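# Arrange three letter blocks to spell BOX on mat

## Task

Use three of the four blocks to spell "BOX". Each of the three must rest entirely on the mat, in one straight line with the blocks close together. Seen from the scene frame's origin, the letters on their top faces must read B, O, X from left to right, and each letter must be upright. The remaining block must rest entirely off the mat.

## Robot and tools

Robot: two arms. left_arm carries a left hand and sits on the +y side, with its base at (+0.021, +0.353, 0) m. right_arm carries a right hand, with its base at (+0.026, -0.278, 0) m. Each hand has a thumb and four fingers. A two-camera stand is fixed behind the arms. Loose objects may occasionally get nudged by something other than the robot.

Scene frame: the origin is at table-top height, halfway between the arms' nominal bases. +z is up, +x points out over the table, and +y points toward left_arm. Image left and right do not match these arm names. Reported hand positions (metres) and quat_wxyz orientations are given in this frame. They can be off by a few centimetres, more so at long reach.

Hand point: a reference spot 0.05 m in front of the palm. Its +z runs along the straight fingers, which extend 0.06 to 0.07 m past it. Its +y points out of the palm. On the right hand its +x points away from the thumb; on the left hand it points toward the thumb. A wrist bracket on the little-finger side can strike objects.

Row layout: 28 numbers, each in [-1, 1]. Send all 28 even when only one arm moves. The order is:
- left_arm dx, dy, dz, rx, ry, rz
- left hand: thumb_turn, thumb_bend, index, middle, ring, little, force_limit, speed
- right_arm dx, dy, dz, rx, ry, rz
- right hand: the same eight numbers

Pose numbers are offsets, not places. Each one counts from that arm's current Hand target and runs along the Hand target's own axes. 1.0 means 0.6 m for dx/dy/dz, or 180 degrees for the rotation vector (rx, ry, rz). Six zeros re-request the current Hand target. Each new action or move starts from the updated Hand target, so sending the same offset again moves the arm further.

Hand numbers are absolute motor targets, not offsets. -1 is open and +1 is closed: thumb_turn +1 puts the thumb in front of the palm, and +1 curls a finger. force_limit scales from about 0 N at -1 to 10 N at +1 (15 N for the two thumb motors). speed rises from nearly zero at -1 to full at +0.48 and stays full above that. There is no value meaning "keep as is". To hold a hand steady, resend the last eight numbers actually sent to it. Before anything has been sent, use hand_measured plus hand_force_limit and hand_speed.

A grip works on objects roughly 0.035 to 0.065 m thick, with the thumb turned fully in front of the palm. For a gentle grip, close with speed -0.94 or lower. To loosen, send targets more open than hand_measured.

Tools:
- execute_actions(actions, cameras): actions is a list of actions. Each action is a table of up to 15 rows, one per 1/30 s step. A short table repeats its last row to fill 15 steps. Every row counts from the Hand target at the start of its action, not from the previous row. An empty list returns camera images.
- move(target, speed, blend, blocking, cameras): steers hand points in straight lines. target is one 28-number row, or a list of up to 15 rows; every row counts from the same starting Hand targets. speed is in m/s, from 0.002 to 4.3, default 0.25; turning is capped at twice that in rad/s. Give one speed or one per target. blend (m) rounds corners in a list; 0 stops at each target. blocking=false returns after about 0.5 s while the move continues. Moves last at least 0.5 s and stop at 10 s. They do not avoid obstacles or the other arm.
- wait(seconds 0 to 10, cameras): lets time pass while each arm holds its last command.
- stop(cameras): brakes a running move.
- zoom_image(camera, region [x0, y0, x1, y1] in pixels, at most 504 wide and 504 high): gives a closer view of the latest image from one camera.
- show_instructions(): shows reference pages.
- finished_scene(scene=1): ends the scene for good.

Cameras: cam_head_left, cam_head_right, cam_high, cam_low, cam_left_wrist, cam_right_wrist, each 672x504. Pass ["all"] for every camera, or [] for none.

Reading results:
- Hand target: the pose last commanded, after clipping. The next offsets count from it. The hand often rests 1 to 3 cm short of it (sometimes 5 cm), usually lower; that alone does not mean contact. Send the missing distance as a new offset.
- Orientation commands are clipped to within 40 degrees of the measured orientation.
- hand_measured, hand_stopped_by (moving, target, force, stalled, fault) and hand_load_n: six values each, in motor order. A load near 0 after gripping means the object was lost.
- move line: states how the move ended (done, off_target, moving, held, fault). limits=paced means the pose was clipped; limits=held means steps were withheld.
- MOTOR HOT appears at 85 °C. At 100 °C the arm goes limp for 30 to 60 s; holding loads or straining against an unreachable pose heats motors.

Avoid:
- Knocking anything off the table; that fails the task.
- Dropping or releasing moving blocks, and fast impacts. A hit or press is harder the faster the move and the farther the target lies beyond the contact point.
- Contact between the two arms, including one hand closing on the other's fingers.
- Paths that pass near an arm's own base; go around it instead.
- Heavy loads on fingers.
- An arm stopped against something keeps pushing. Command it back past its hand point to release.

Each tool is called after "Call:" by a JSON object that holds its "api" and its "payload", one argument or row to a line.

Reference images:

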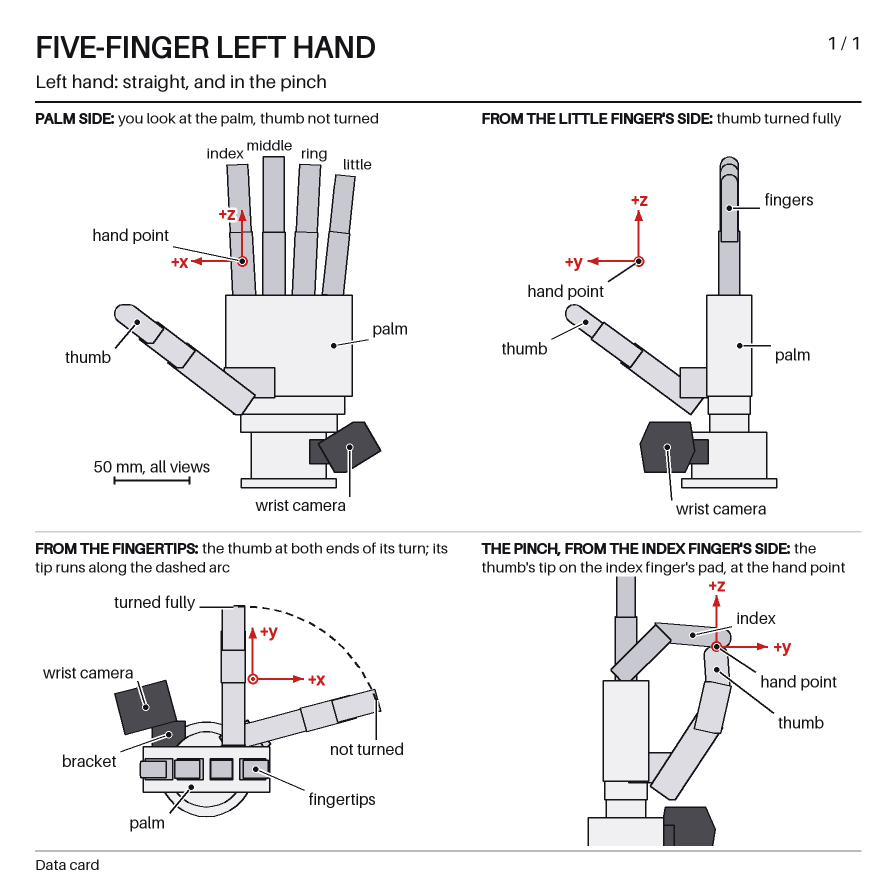

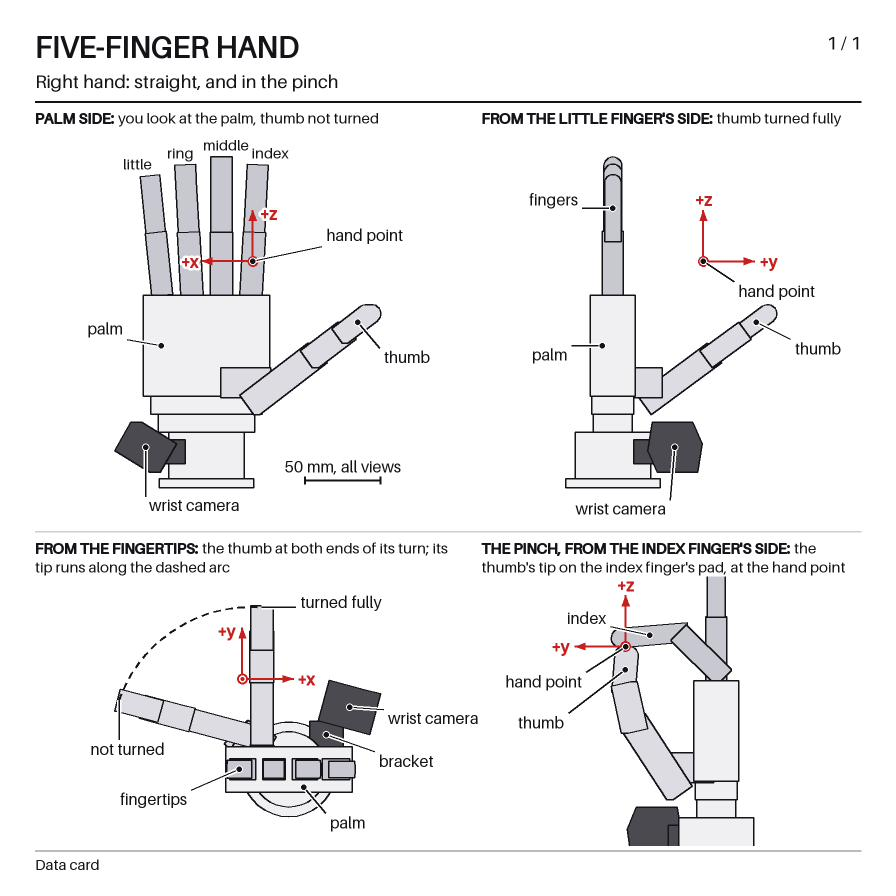

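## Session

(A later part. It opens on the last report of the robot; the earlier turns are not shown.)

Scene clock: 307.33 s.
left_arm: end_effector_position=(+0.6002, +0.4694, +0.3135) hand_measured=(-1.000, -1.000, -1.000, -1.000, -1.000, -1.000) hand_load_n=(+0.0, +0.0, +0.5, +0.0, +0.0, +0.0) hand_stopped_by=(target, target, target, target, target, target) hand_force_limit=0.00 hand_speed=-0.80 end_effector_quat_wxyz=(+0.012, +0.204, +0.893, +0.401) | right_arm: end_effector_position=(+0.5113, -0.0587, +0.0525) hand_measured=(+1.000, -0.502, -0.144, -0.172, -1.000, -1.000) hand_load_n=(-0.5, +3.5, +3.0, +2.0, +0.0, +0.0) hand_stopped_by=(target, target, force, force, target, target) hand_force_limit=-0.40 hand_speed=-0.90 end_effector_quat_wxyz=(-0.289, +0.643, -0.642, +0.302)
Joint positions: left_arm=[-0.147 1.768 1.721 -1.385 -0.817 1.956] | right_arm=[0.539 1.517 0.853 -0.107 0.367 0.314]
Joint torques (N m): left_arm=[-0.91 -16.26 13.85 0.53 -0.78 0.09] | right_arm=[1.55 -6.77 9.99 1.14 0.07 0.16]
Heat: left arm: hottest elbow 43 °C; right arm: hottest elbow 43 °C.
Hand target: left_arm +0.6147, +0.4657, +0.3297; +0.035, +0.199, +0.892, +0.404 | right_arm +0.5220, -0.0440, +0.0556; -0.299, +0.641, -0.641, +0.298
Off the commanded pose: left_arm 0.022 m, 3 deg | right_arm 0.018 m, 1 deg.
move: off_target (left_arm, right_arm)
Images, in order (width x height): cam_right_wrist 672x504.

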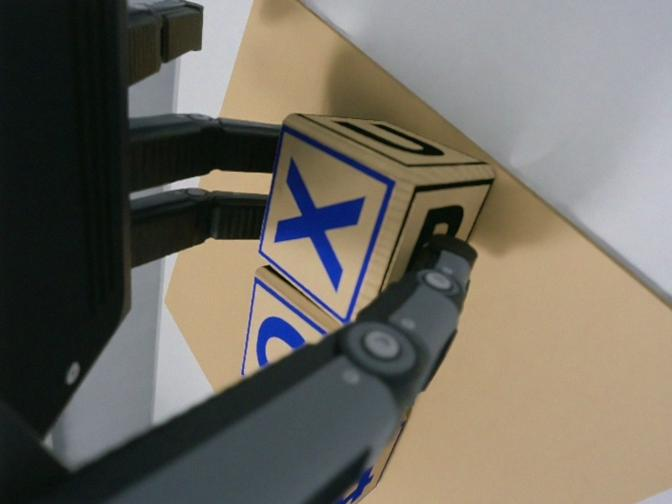

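Call:
{"api": "move", "payload": {
  "target": [0,0,0,0,0,0,-1,-1,-1,-1,-1,-1,0,-0.8,-0.0117,-0.0064,-0.0053,0,0,0,1,-0.5,0.15,0.1,-1,-1,-0.4,-0.9],
  "speed": 0.03,
  "cameras": ["cam_right_wrist"]
}}

Scene clock: 308.33 s.
left_arm: end_effector_position=(+0.6002, +0.4694, +0.3135) hand_measured=(-1.000, -1.000, -1.000, -1.000, -1.000, -1.000) hand_load_n=(+0.0, +0.0, +0.0, +0.0, +0.0, +0.0) hand_stopped_by=(target, target, target, target, target, target) hand_force_limit=0.00 hand_speed=-0.80 end_effector_quat_wxyz=(+0.012, +0.204, +0.893, +0.401) | right_arm: end_effector_position=(+0.5112, -0.0539, +0.0527) hand_measured=(+1.000, -0.502, -0.144, -0.172, -1.000, -1.000) hand_load_n=(-1.0, +4.0, +2.5, +2.0, +0.0, +0.0) hand_stopped_by=(target, target, force, force, target, target) hand_force_limit=-0.40 hand_speed=-0.90 end_effector_quat_wxyz=(-0.289, +0.643, -0.641, +0.304)
Joint positions: left_arm=[-0.147 1.768 1.721 -1.385 -0.817 1.956] | right_arm=[0.551 1.522 0.858 -0.109 0.379 0.319]
Joint torques (N m): left_arm=[-0.85 -16.26 13.86 0.53 -0.78 0.09] | right_arm=[1.79 -7.36 10.74 0.83 0.04 0.2]
Heat: left arm: hottest elbow 43 °C; right arm: hottest elbow 43 °C.
Hand target: left_arm +0.6147, +0.4657, +0.3297; +0.035, +0.199, +0.892, +0.404 | right_arm +0.5219, -0.0371, +0.0604; -0.299, +0.641, -0.641, +0.298
Off the commanded pose: left_arm 0.022 m, 3 deg | right_arm 0.022 m, 1 deg.
move: off_target (left_arm, right_arm)
Images, in order (width x height): cam_right_wrist 672x504.

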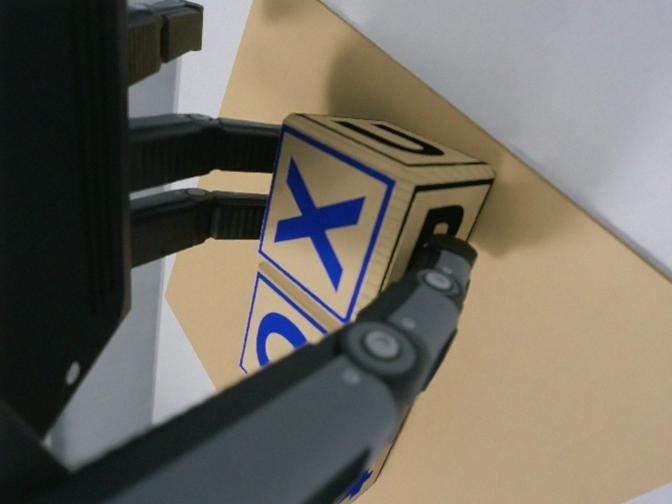

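Call:
{"api": "move", "payload": {
  "target": [0,0,0,0,0,0,-1,-1,-1,-1,-1,-1,0,-0.8,0.025,0.019,-0.0073,0,0,0,1,-0.5,0.15,0.1,-1,-1,-0.4,-0.9],
  "speed": 0.05,
  "cameras": ["cam_right_wrist"]
}}

Scene clock: 309.43 s.
left_arm: end_effector_position=(+0.6002, +0.4694, +0.3135) hand_measured=(-1.000, -1.000, -1.000, -1.000, -1.000, -1.000) hand_load_n=(+0.0, +0.0, +0.0, +0.0, +0.0, -0.5) hand_stopped_by=(target, target, target, target, target, target) hand_force_limit=0.00 hand_speed=-0.80 end_effector_quat_wxyz=(+0.012, +0.204, +0.893, +0.401) | right_arm: end_effector_position=(+0.5109, -0.0531, +0.0527) hand_measured=(+1.000, -0.502, -0.144, -0.172, -1.000, -1.000) hand_load_n=(+0.0, +3.5, +3.0, +2.0, +0.0, +0.0) hand_stopped_by=(target, target, force, force, target, target) hand_force_limit=-0.40 hand_speed=-0.90 end_effector_quat_wxyz=(-0.290, +0.644, -0.641, +0.301)
Joint positions: left_arm=[-0.147 1.768 1.721 -1.385 -0.817 1.956] | right_arm=[0.55 1.521 0.858 -0.109 0.371 0.32]
Joint torques (N m): left_arm=[-0.85 -16.21 13.89 0.51 -0.78 0.09] | right_arm=[0.67 -9 6.61 1.47 -0.29 0.03]
Heat: left arm: hottest elbow 43 °C; right arm: hottest elbow 43 °C.
Hand target: left_arm +0.6147, +0.4657, +0.3297; +0.035, +0.199, +0.892, +0.404 | right_arm +0.5112, -0.0520, +0.0545; -0.299, +0.641, -0.641, +0.298
Off the commanded pose: left_arm 0.022 m, 3 deg | right_arm 0.002 m, 1 deg.
move: off_target (left_arm)
Images, in order (width x height): cam_right_wrist 672x504.

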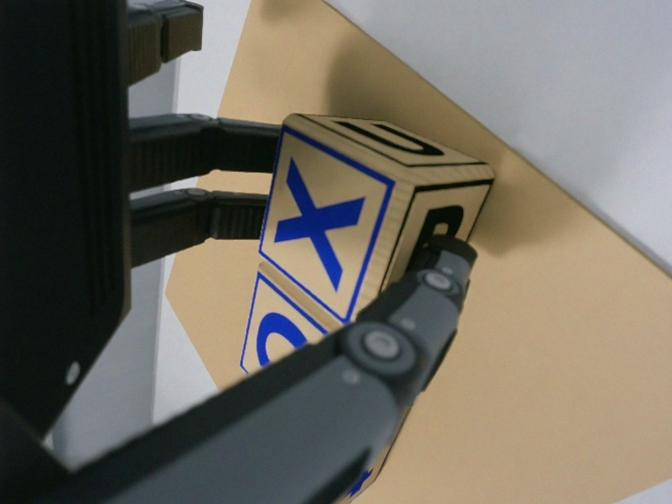

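Call:
{"api": "wait", "payload": {
  "seconds": 0,
  "cameras": ["cam_low","cam_high","cam_head_left"]
}}

Call:
{"api": "zoom_image", "payload": {
  "camera": "cam_low",
  "region": [290, 245, 360, 295]
}}

Call:
{"api": "zoom_image", "payload": {
  "camera": "cam_high",
  "region": [300, 200, 380, 280]
}}

Call:
{"api": "zoom_image", "payload": {
  "camera": "cam_head_left",
  "region": [350, 240, 430, 300]
}}

Scene clock: 309.60 s.
left_arm: end_effector_position=(+0.6002, +0.4694, +0.3135) hand_measured=(-1.000, -1.000, -1.000, -1.000, -1.000, -1.000) hand_load_n=(+0.0, +0.0, +0.0, +0.0, +0.0, +0.0) hand_stopped_by=(target, target, target, target, target, target) hand_force_limit=0.00 hand_speed=-0.80 end_effector_quat_wxyz=(+0.012, +0.204, +0.893, +0.401) | right_arm: end_effector_position=(+0.5110, -0.0533, +0.0527) hand_measured=(+1.000, -0.502, -0.144, -0.172, -1.000, -1.000) hand_load_n=(+0.0, +3.5, +3.0, +2.0, +0.0, +0.0) hand_stopped_by=(target, target, force, force, target, target) hand_force_limit=-0.40 hand_speed=-0.90 end_effector_quat_wxyz=(-0.290, +0.644, -0.641, +0.301)
Joint positions: left_arm=[-0.147 1.768 1.721 -1.385 -0.817 1.956] | right_arm=[0.549 1.521 0.858 -0.109 0.371 0.32]
Joint torques (N m): left_arm=[-0.85 -16.26 13.86 0.5 -0.77 0.09] | right_arm=[0.56 -8.76 6.82 1.62 -0.23 0.02]
Heat: left arm: hottest elbow 43 °C; right arm: hottest elbow 43 °C.
Hand target: left_arm +0.6147, +0.4657, +0.3297; +0.035, +0.199, +0.892, +0.404 | right_arm +0.5112, -0.0522, +0.0545; -0.299, +0.641, -0.641, +0.298
Off the commanded pose: left_arm 0.022 m, 3 deg | right_arm 0.002 m, 1 deg.
Images, in order (width x height): cam_head_left 672x504, cam_high 672x504, cam_low 672x504.

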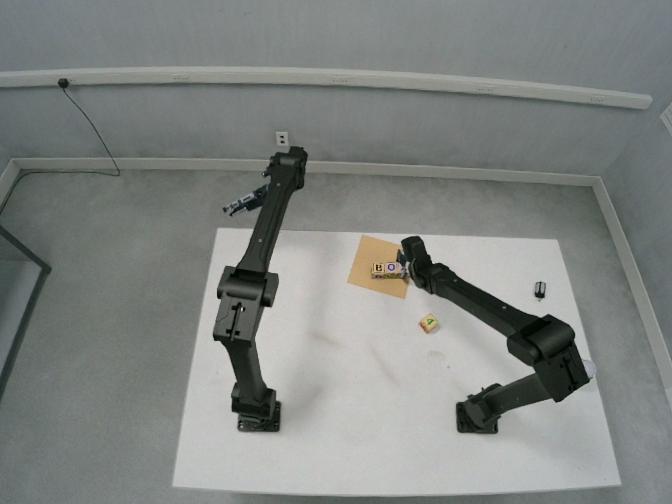

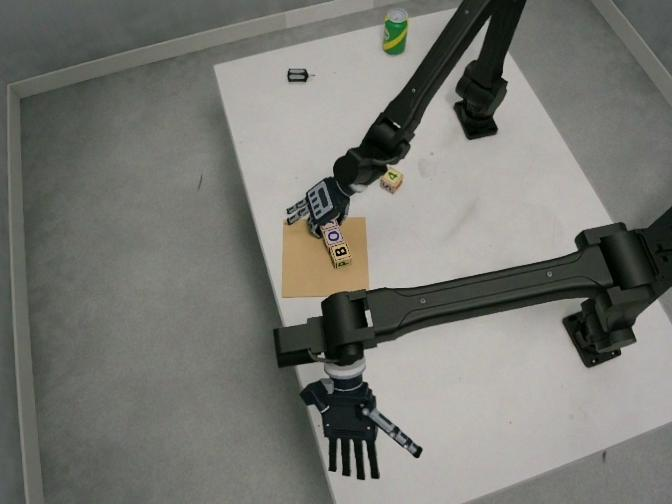

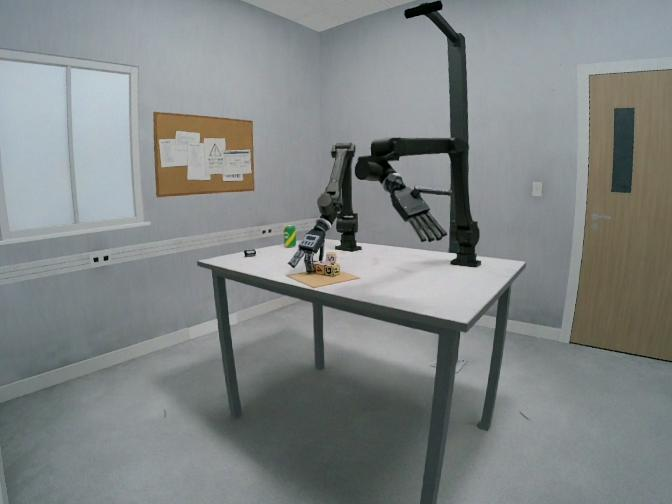

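Scaled by 7.200.

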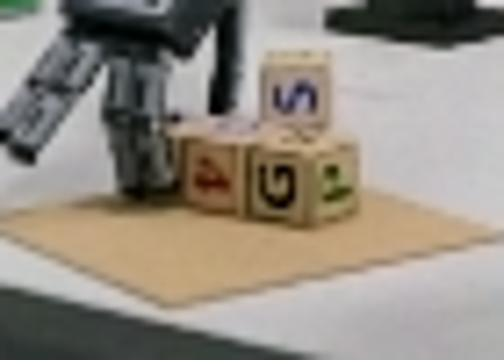

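Scaled by 6.300.

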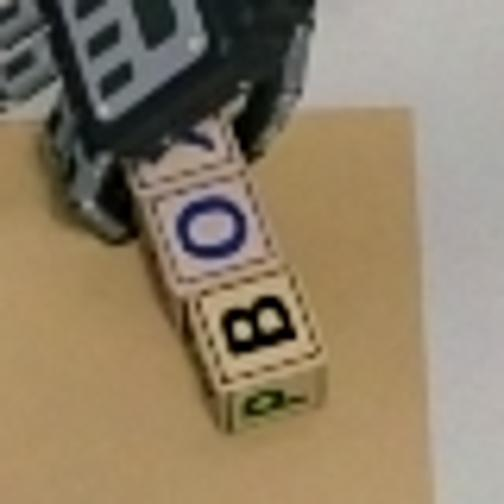

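Scaled by 6.300.

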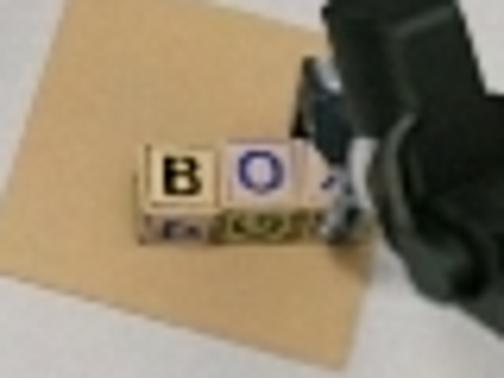

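Call:
{"api": "execute_actions", "payload": {
  "actions": [
    [[0,0,0,0,0,0,-1,-1,-1,-1,-1,-1,0,-0.8,0,0,0,0,0,0,1,-0.85,-0.45,-0.45,-1,-1,-0.3,-0.6]],
    [[0,0,0,0,0,0,-1,-1,-1,-1,-1,-1,0,-0.8,0,0,0,0,0,0,1,-0.85,-0.45,-0.45,-1,-1,-0.3,-0.6]]
  ],
  "cameras": ["cam_right_wrist"]
}}

Scene clock: 311.13 s.
left_arm: end_effector_position=(+0.6002, +0.4694, +0.3135) hand_measured=(-1.000, -1.000, -1.000, -1.000, -1.000, -1.000) hand_load_n=(+0.0, +0.0, +0.0, +0.0, +0.0, +0.0) hand_stopped_by=(target, target, target, target, target, target) hand_force_limit=0.00 hand_speed=-0.80 end_effector_quat_wxyz=(+0.012, +0.204, +0.893, +0.401) | right_arm: end_effector_position=(+0.5082, -0.0529, +0.0503) hand_measured=(+1.000, -0.850, -0.450, -0.450, -1.000, -1.000) hand_load_n=(+0.0, +0.0, -0.5, +0.0, -0.5, -0.5) hand_stopped_by=(target, target, target, target, target, target) hand_force_limit=-0.30 hand_speed=-0.60 end_effector_quat_wxyz=(-0.290, +0.646, -0.640, +0.297)
Joint positions: left_arm=[-0.147 1.768 1.721 -1.385 -0.817 1.956] | right_arm=[0.549 1.521 0.853 -0.109 0.363 0.32]
Joint torques (N m): left_arm=[-0.79 -16.26 13.89 0.53 -0.78 0.09] | right_arm=[0.21 -9.29 7.16 1.66 0.07 0.1]
Heat: left arm: hottest elbow 43 °C; right arm: hottest elbow 43 °C.
Hand target: left_arm +0.6147, +0.4657, +0.3297; +0.035, +0.199, +0.892, +0.404 | right_arm +0.5112, -0.0522, +0.0543; -0.298, +0.641, -0.641, +0.298
Off the commanded pose: left_arm 0.022 m, 3 deg | right_arm 0.005 m, 1 deg.
Images, in order (width x height): cam_right_wrist 672x504.

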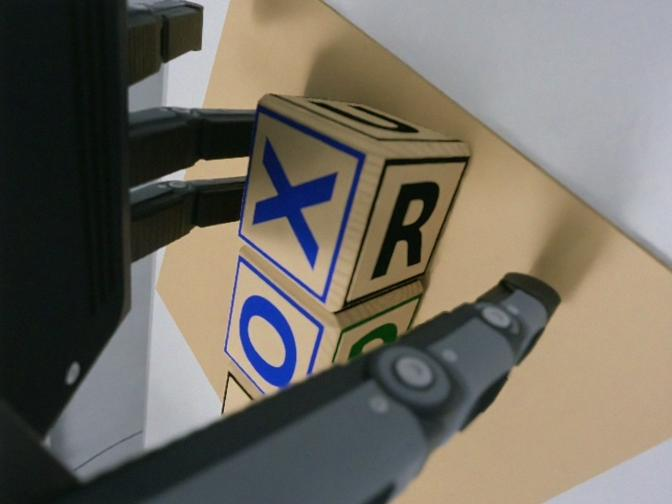

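Call:
{"api": "move", "payload": {
  "target": [0,0,0,0,0,0,-1,-1,-1,-1,-1,-1,0,-0.8,0,-0.1341,-0.0995,0,0,0,1,-0.85,-0.45,-0.45,-1,-1,-0.3,-0.6],
  "speed": 0.12,
  "cameras": ["cam_right_wrist"]
}}

Scene clock: 312.90 s.
left_arm: end_effector_position=(+0.6002, +0.4694, +0.3135) hand_measured=(-1.000, -1.000, -1.000, -1.000, -1.000, -1.000) hand_load_n=(+0.0, +0.0, +0.0, +0.0, +0.0, +0.0) hand_stopped_by=(target, target, target, target, target, target) hand_force_limit=0.00 hand_speed=-0.80 end_effector_quat_wxyz=(+0.012, +0.204, +0.893, +0.401) | right_arm: end_effector_position=(+0.4988, -0.0572, +0.1250) hand_measured=(+1.000, -0.850, -0.450, -0.450, -1.000, -1.000) hand_load_n=(+0.5, +0.0, +0.0, +0.0, +0.0, +0.0) hand_stopped_by=(target, target, target, target, target, target) hand_force_limit=-0.30 hand_speed=-0.60 end_effector_quat_wxyz=(-0.278, +0.653, -0.642, +0.291)
Joint positions: left_arm=[-0.147 1.768 1.721 -1.385 -0.817 1.956] | right_arm=[0.549 1.389 0.956 -0.374 0.359 0.32]
Joint torques (N m): left_arm=[-0.91 -16.21 13.86 0.51 -0.78 0.09] | right_arm=[0.67 -8.23 12.51 0.73 0.09 -0.02]
Heat: left arm: hottest elbow 43 °C; right arm: hottest elbow 43 °C.
Hand target: left_arm +0.6147, +0.4657, +0.3297; +0.035, +0.199, +0.892, +0.404 | right_arm +0.5174, -0.0520, +0.1545; -0.299, +0.641, -0.641, +0.298
Off the commanded pose: left_arm 0.022 m, 3 deg | right_arm 0.035 m, 3 deg.
move: off_target (left_arm, right_arm)
Images, in order (width x height): cam_right_wrist 672x504.

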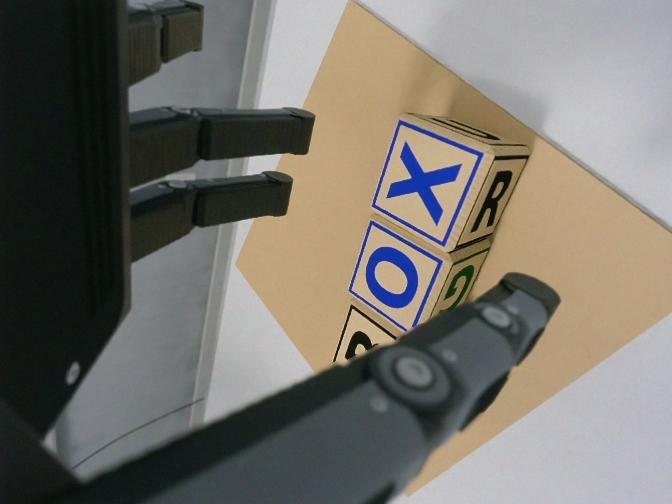

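Call:
{"api": "move", "payload": {
  "target": [0,0,0,0,0,0,-1,-1,-1,-1,-1,-1,0,-0.8,0.4133,-0.0088,-0.2629,0,0,0,1,-0.85,-0.45,-0.45,-1,-1,-0.3,-0.6],
  "speed": 0.3,
  "cameras": ["cam_head_right","cam_head_left","cam_high","cam_low"]
}}

Call:
{"api": "zoom_image", "payload": {
  "camera": "cam_head_right",
  "region": [350, 235, 440, 305]
}}

Call:
{"api": "zoom_image", "payload": {
  "camera": "cam_high",
  "region": [270, 200, 380, 310]
}}

Scene clock: 315.10 s.
left_arm: end_effector_position=(+0.6002, +0.4694, +0.3135) hand_measured=(-1.000, -1.000, -1.000, -1.000, -1.000, -1.000) hand_load_n=(+0.0, +0.0, +0.0, +0.0, +0.0, +0.0) hand_stopped_by=(target, target, target, target, target, target) hand_force_limit=0.00 hand_speed=-0.80 end_effector_quat_wxyz=(+0.012, +0.204, +0.893, +0.401) | right_arm: end_effector_position=(+0.3945, -0.2954, +0.2418) hand_measured=(+1.000, -0.850, -0.450, -0.450, -1.000, -1.000) hand_load_n=(+0.0, -0.5, +0.0, +0.0, +0.0, +0.0) hand_stopped_by=(target, target, target, target, target, target) hand_force_limit=-0.30 hand_speed=-0.60 end_effector_quat_wxyz=(-0.294, +0.643, -0.647, +0.287)
Joint positions: left_arm=[-0.147 1.768 1.721 -1.385 -0.817 1.956] | right_arm=[-0.12 0.874 0.875 -0.735 -0.146 -0.115]
Joint torques (N m): left_arm=[-0.97 -16.26 13.87 0.51 -0.78 0.09] | right_arm=[-0.03 -1.08 12.44 0.73 -0.27 -0.08]
Heat: left arm: hottest elbow 43 °C; right arm: hottest elbow 43 °C.
Hand target: left_arm +0.6147, +0.4657, +0.3297; +0.035, +0.199, +0.892, +0.404 | right_arm +0.4003, -0.3002, +0.2600; -0.298, +0.641, -0.641, +0.298
Off the commanded pose: left_arm 0.022 m, 3 deg | right_arm 0.020 m, 2 deg.
move: off_target (left_arm, right_arm)
Images, in order (width x height): cam_head_left 672x504, cam_head_right 672x504, cam_high 672x504, cam_low 672x504.

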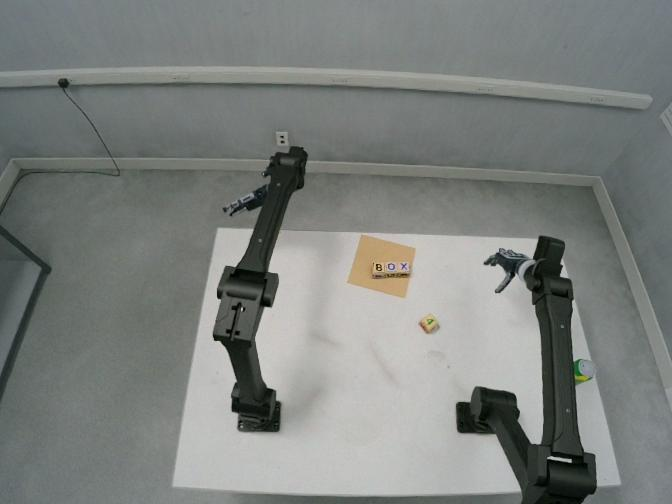

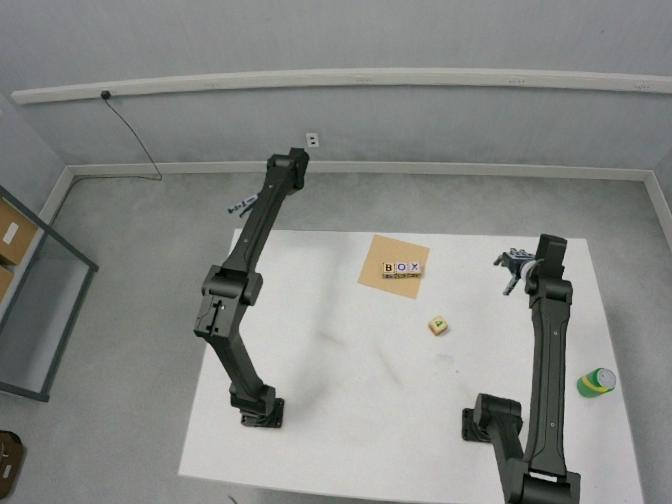

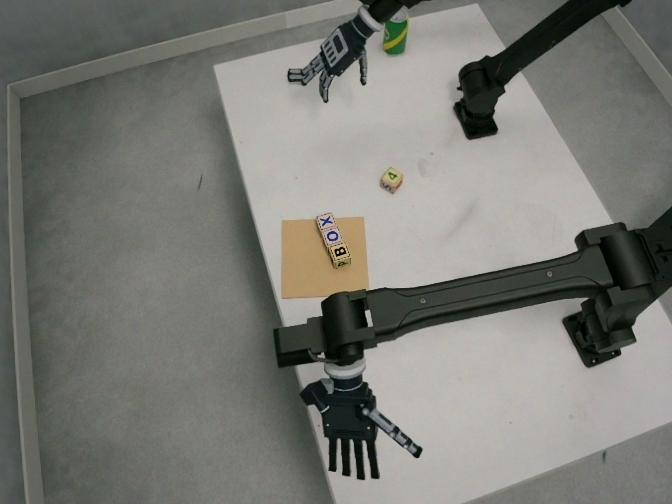

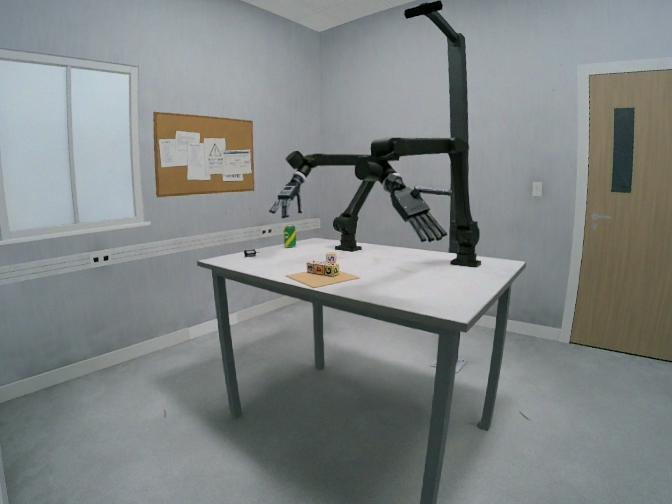

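Scaled by 5.600.

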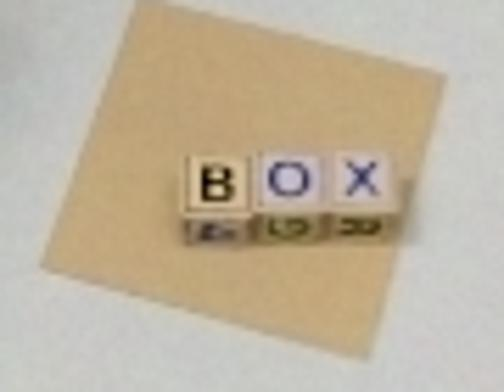

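Scaled by 4.582.

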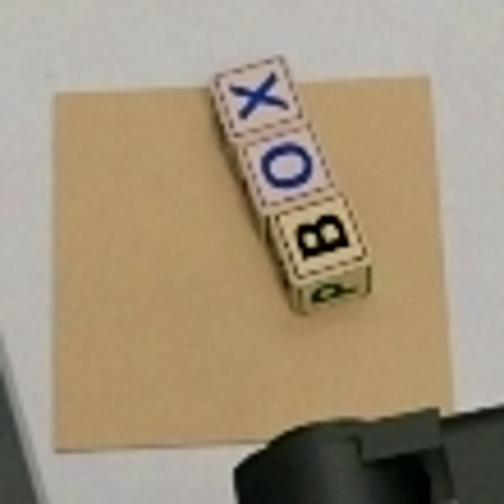

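Call:
{"api": "finished_scene", "payload": {
  "scene": 1
}}

The scene is finished: the task was done.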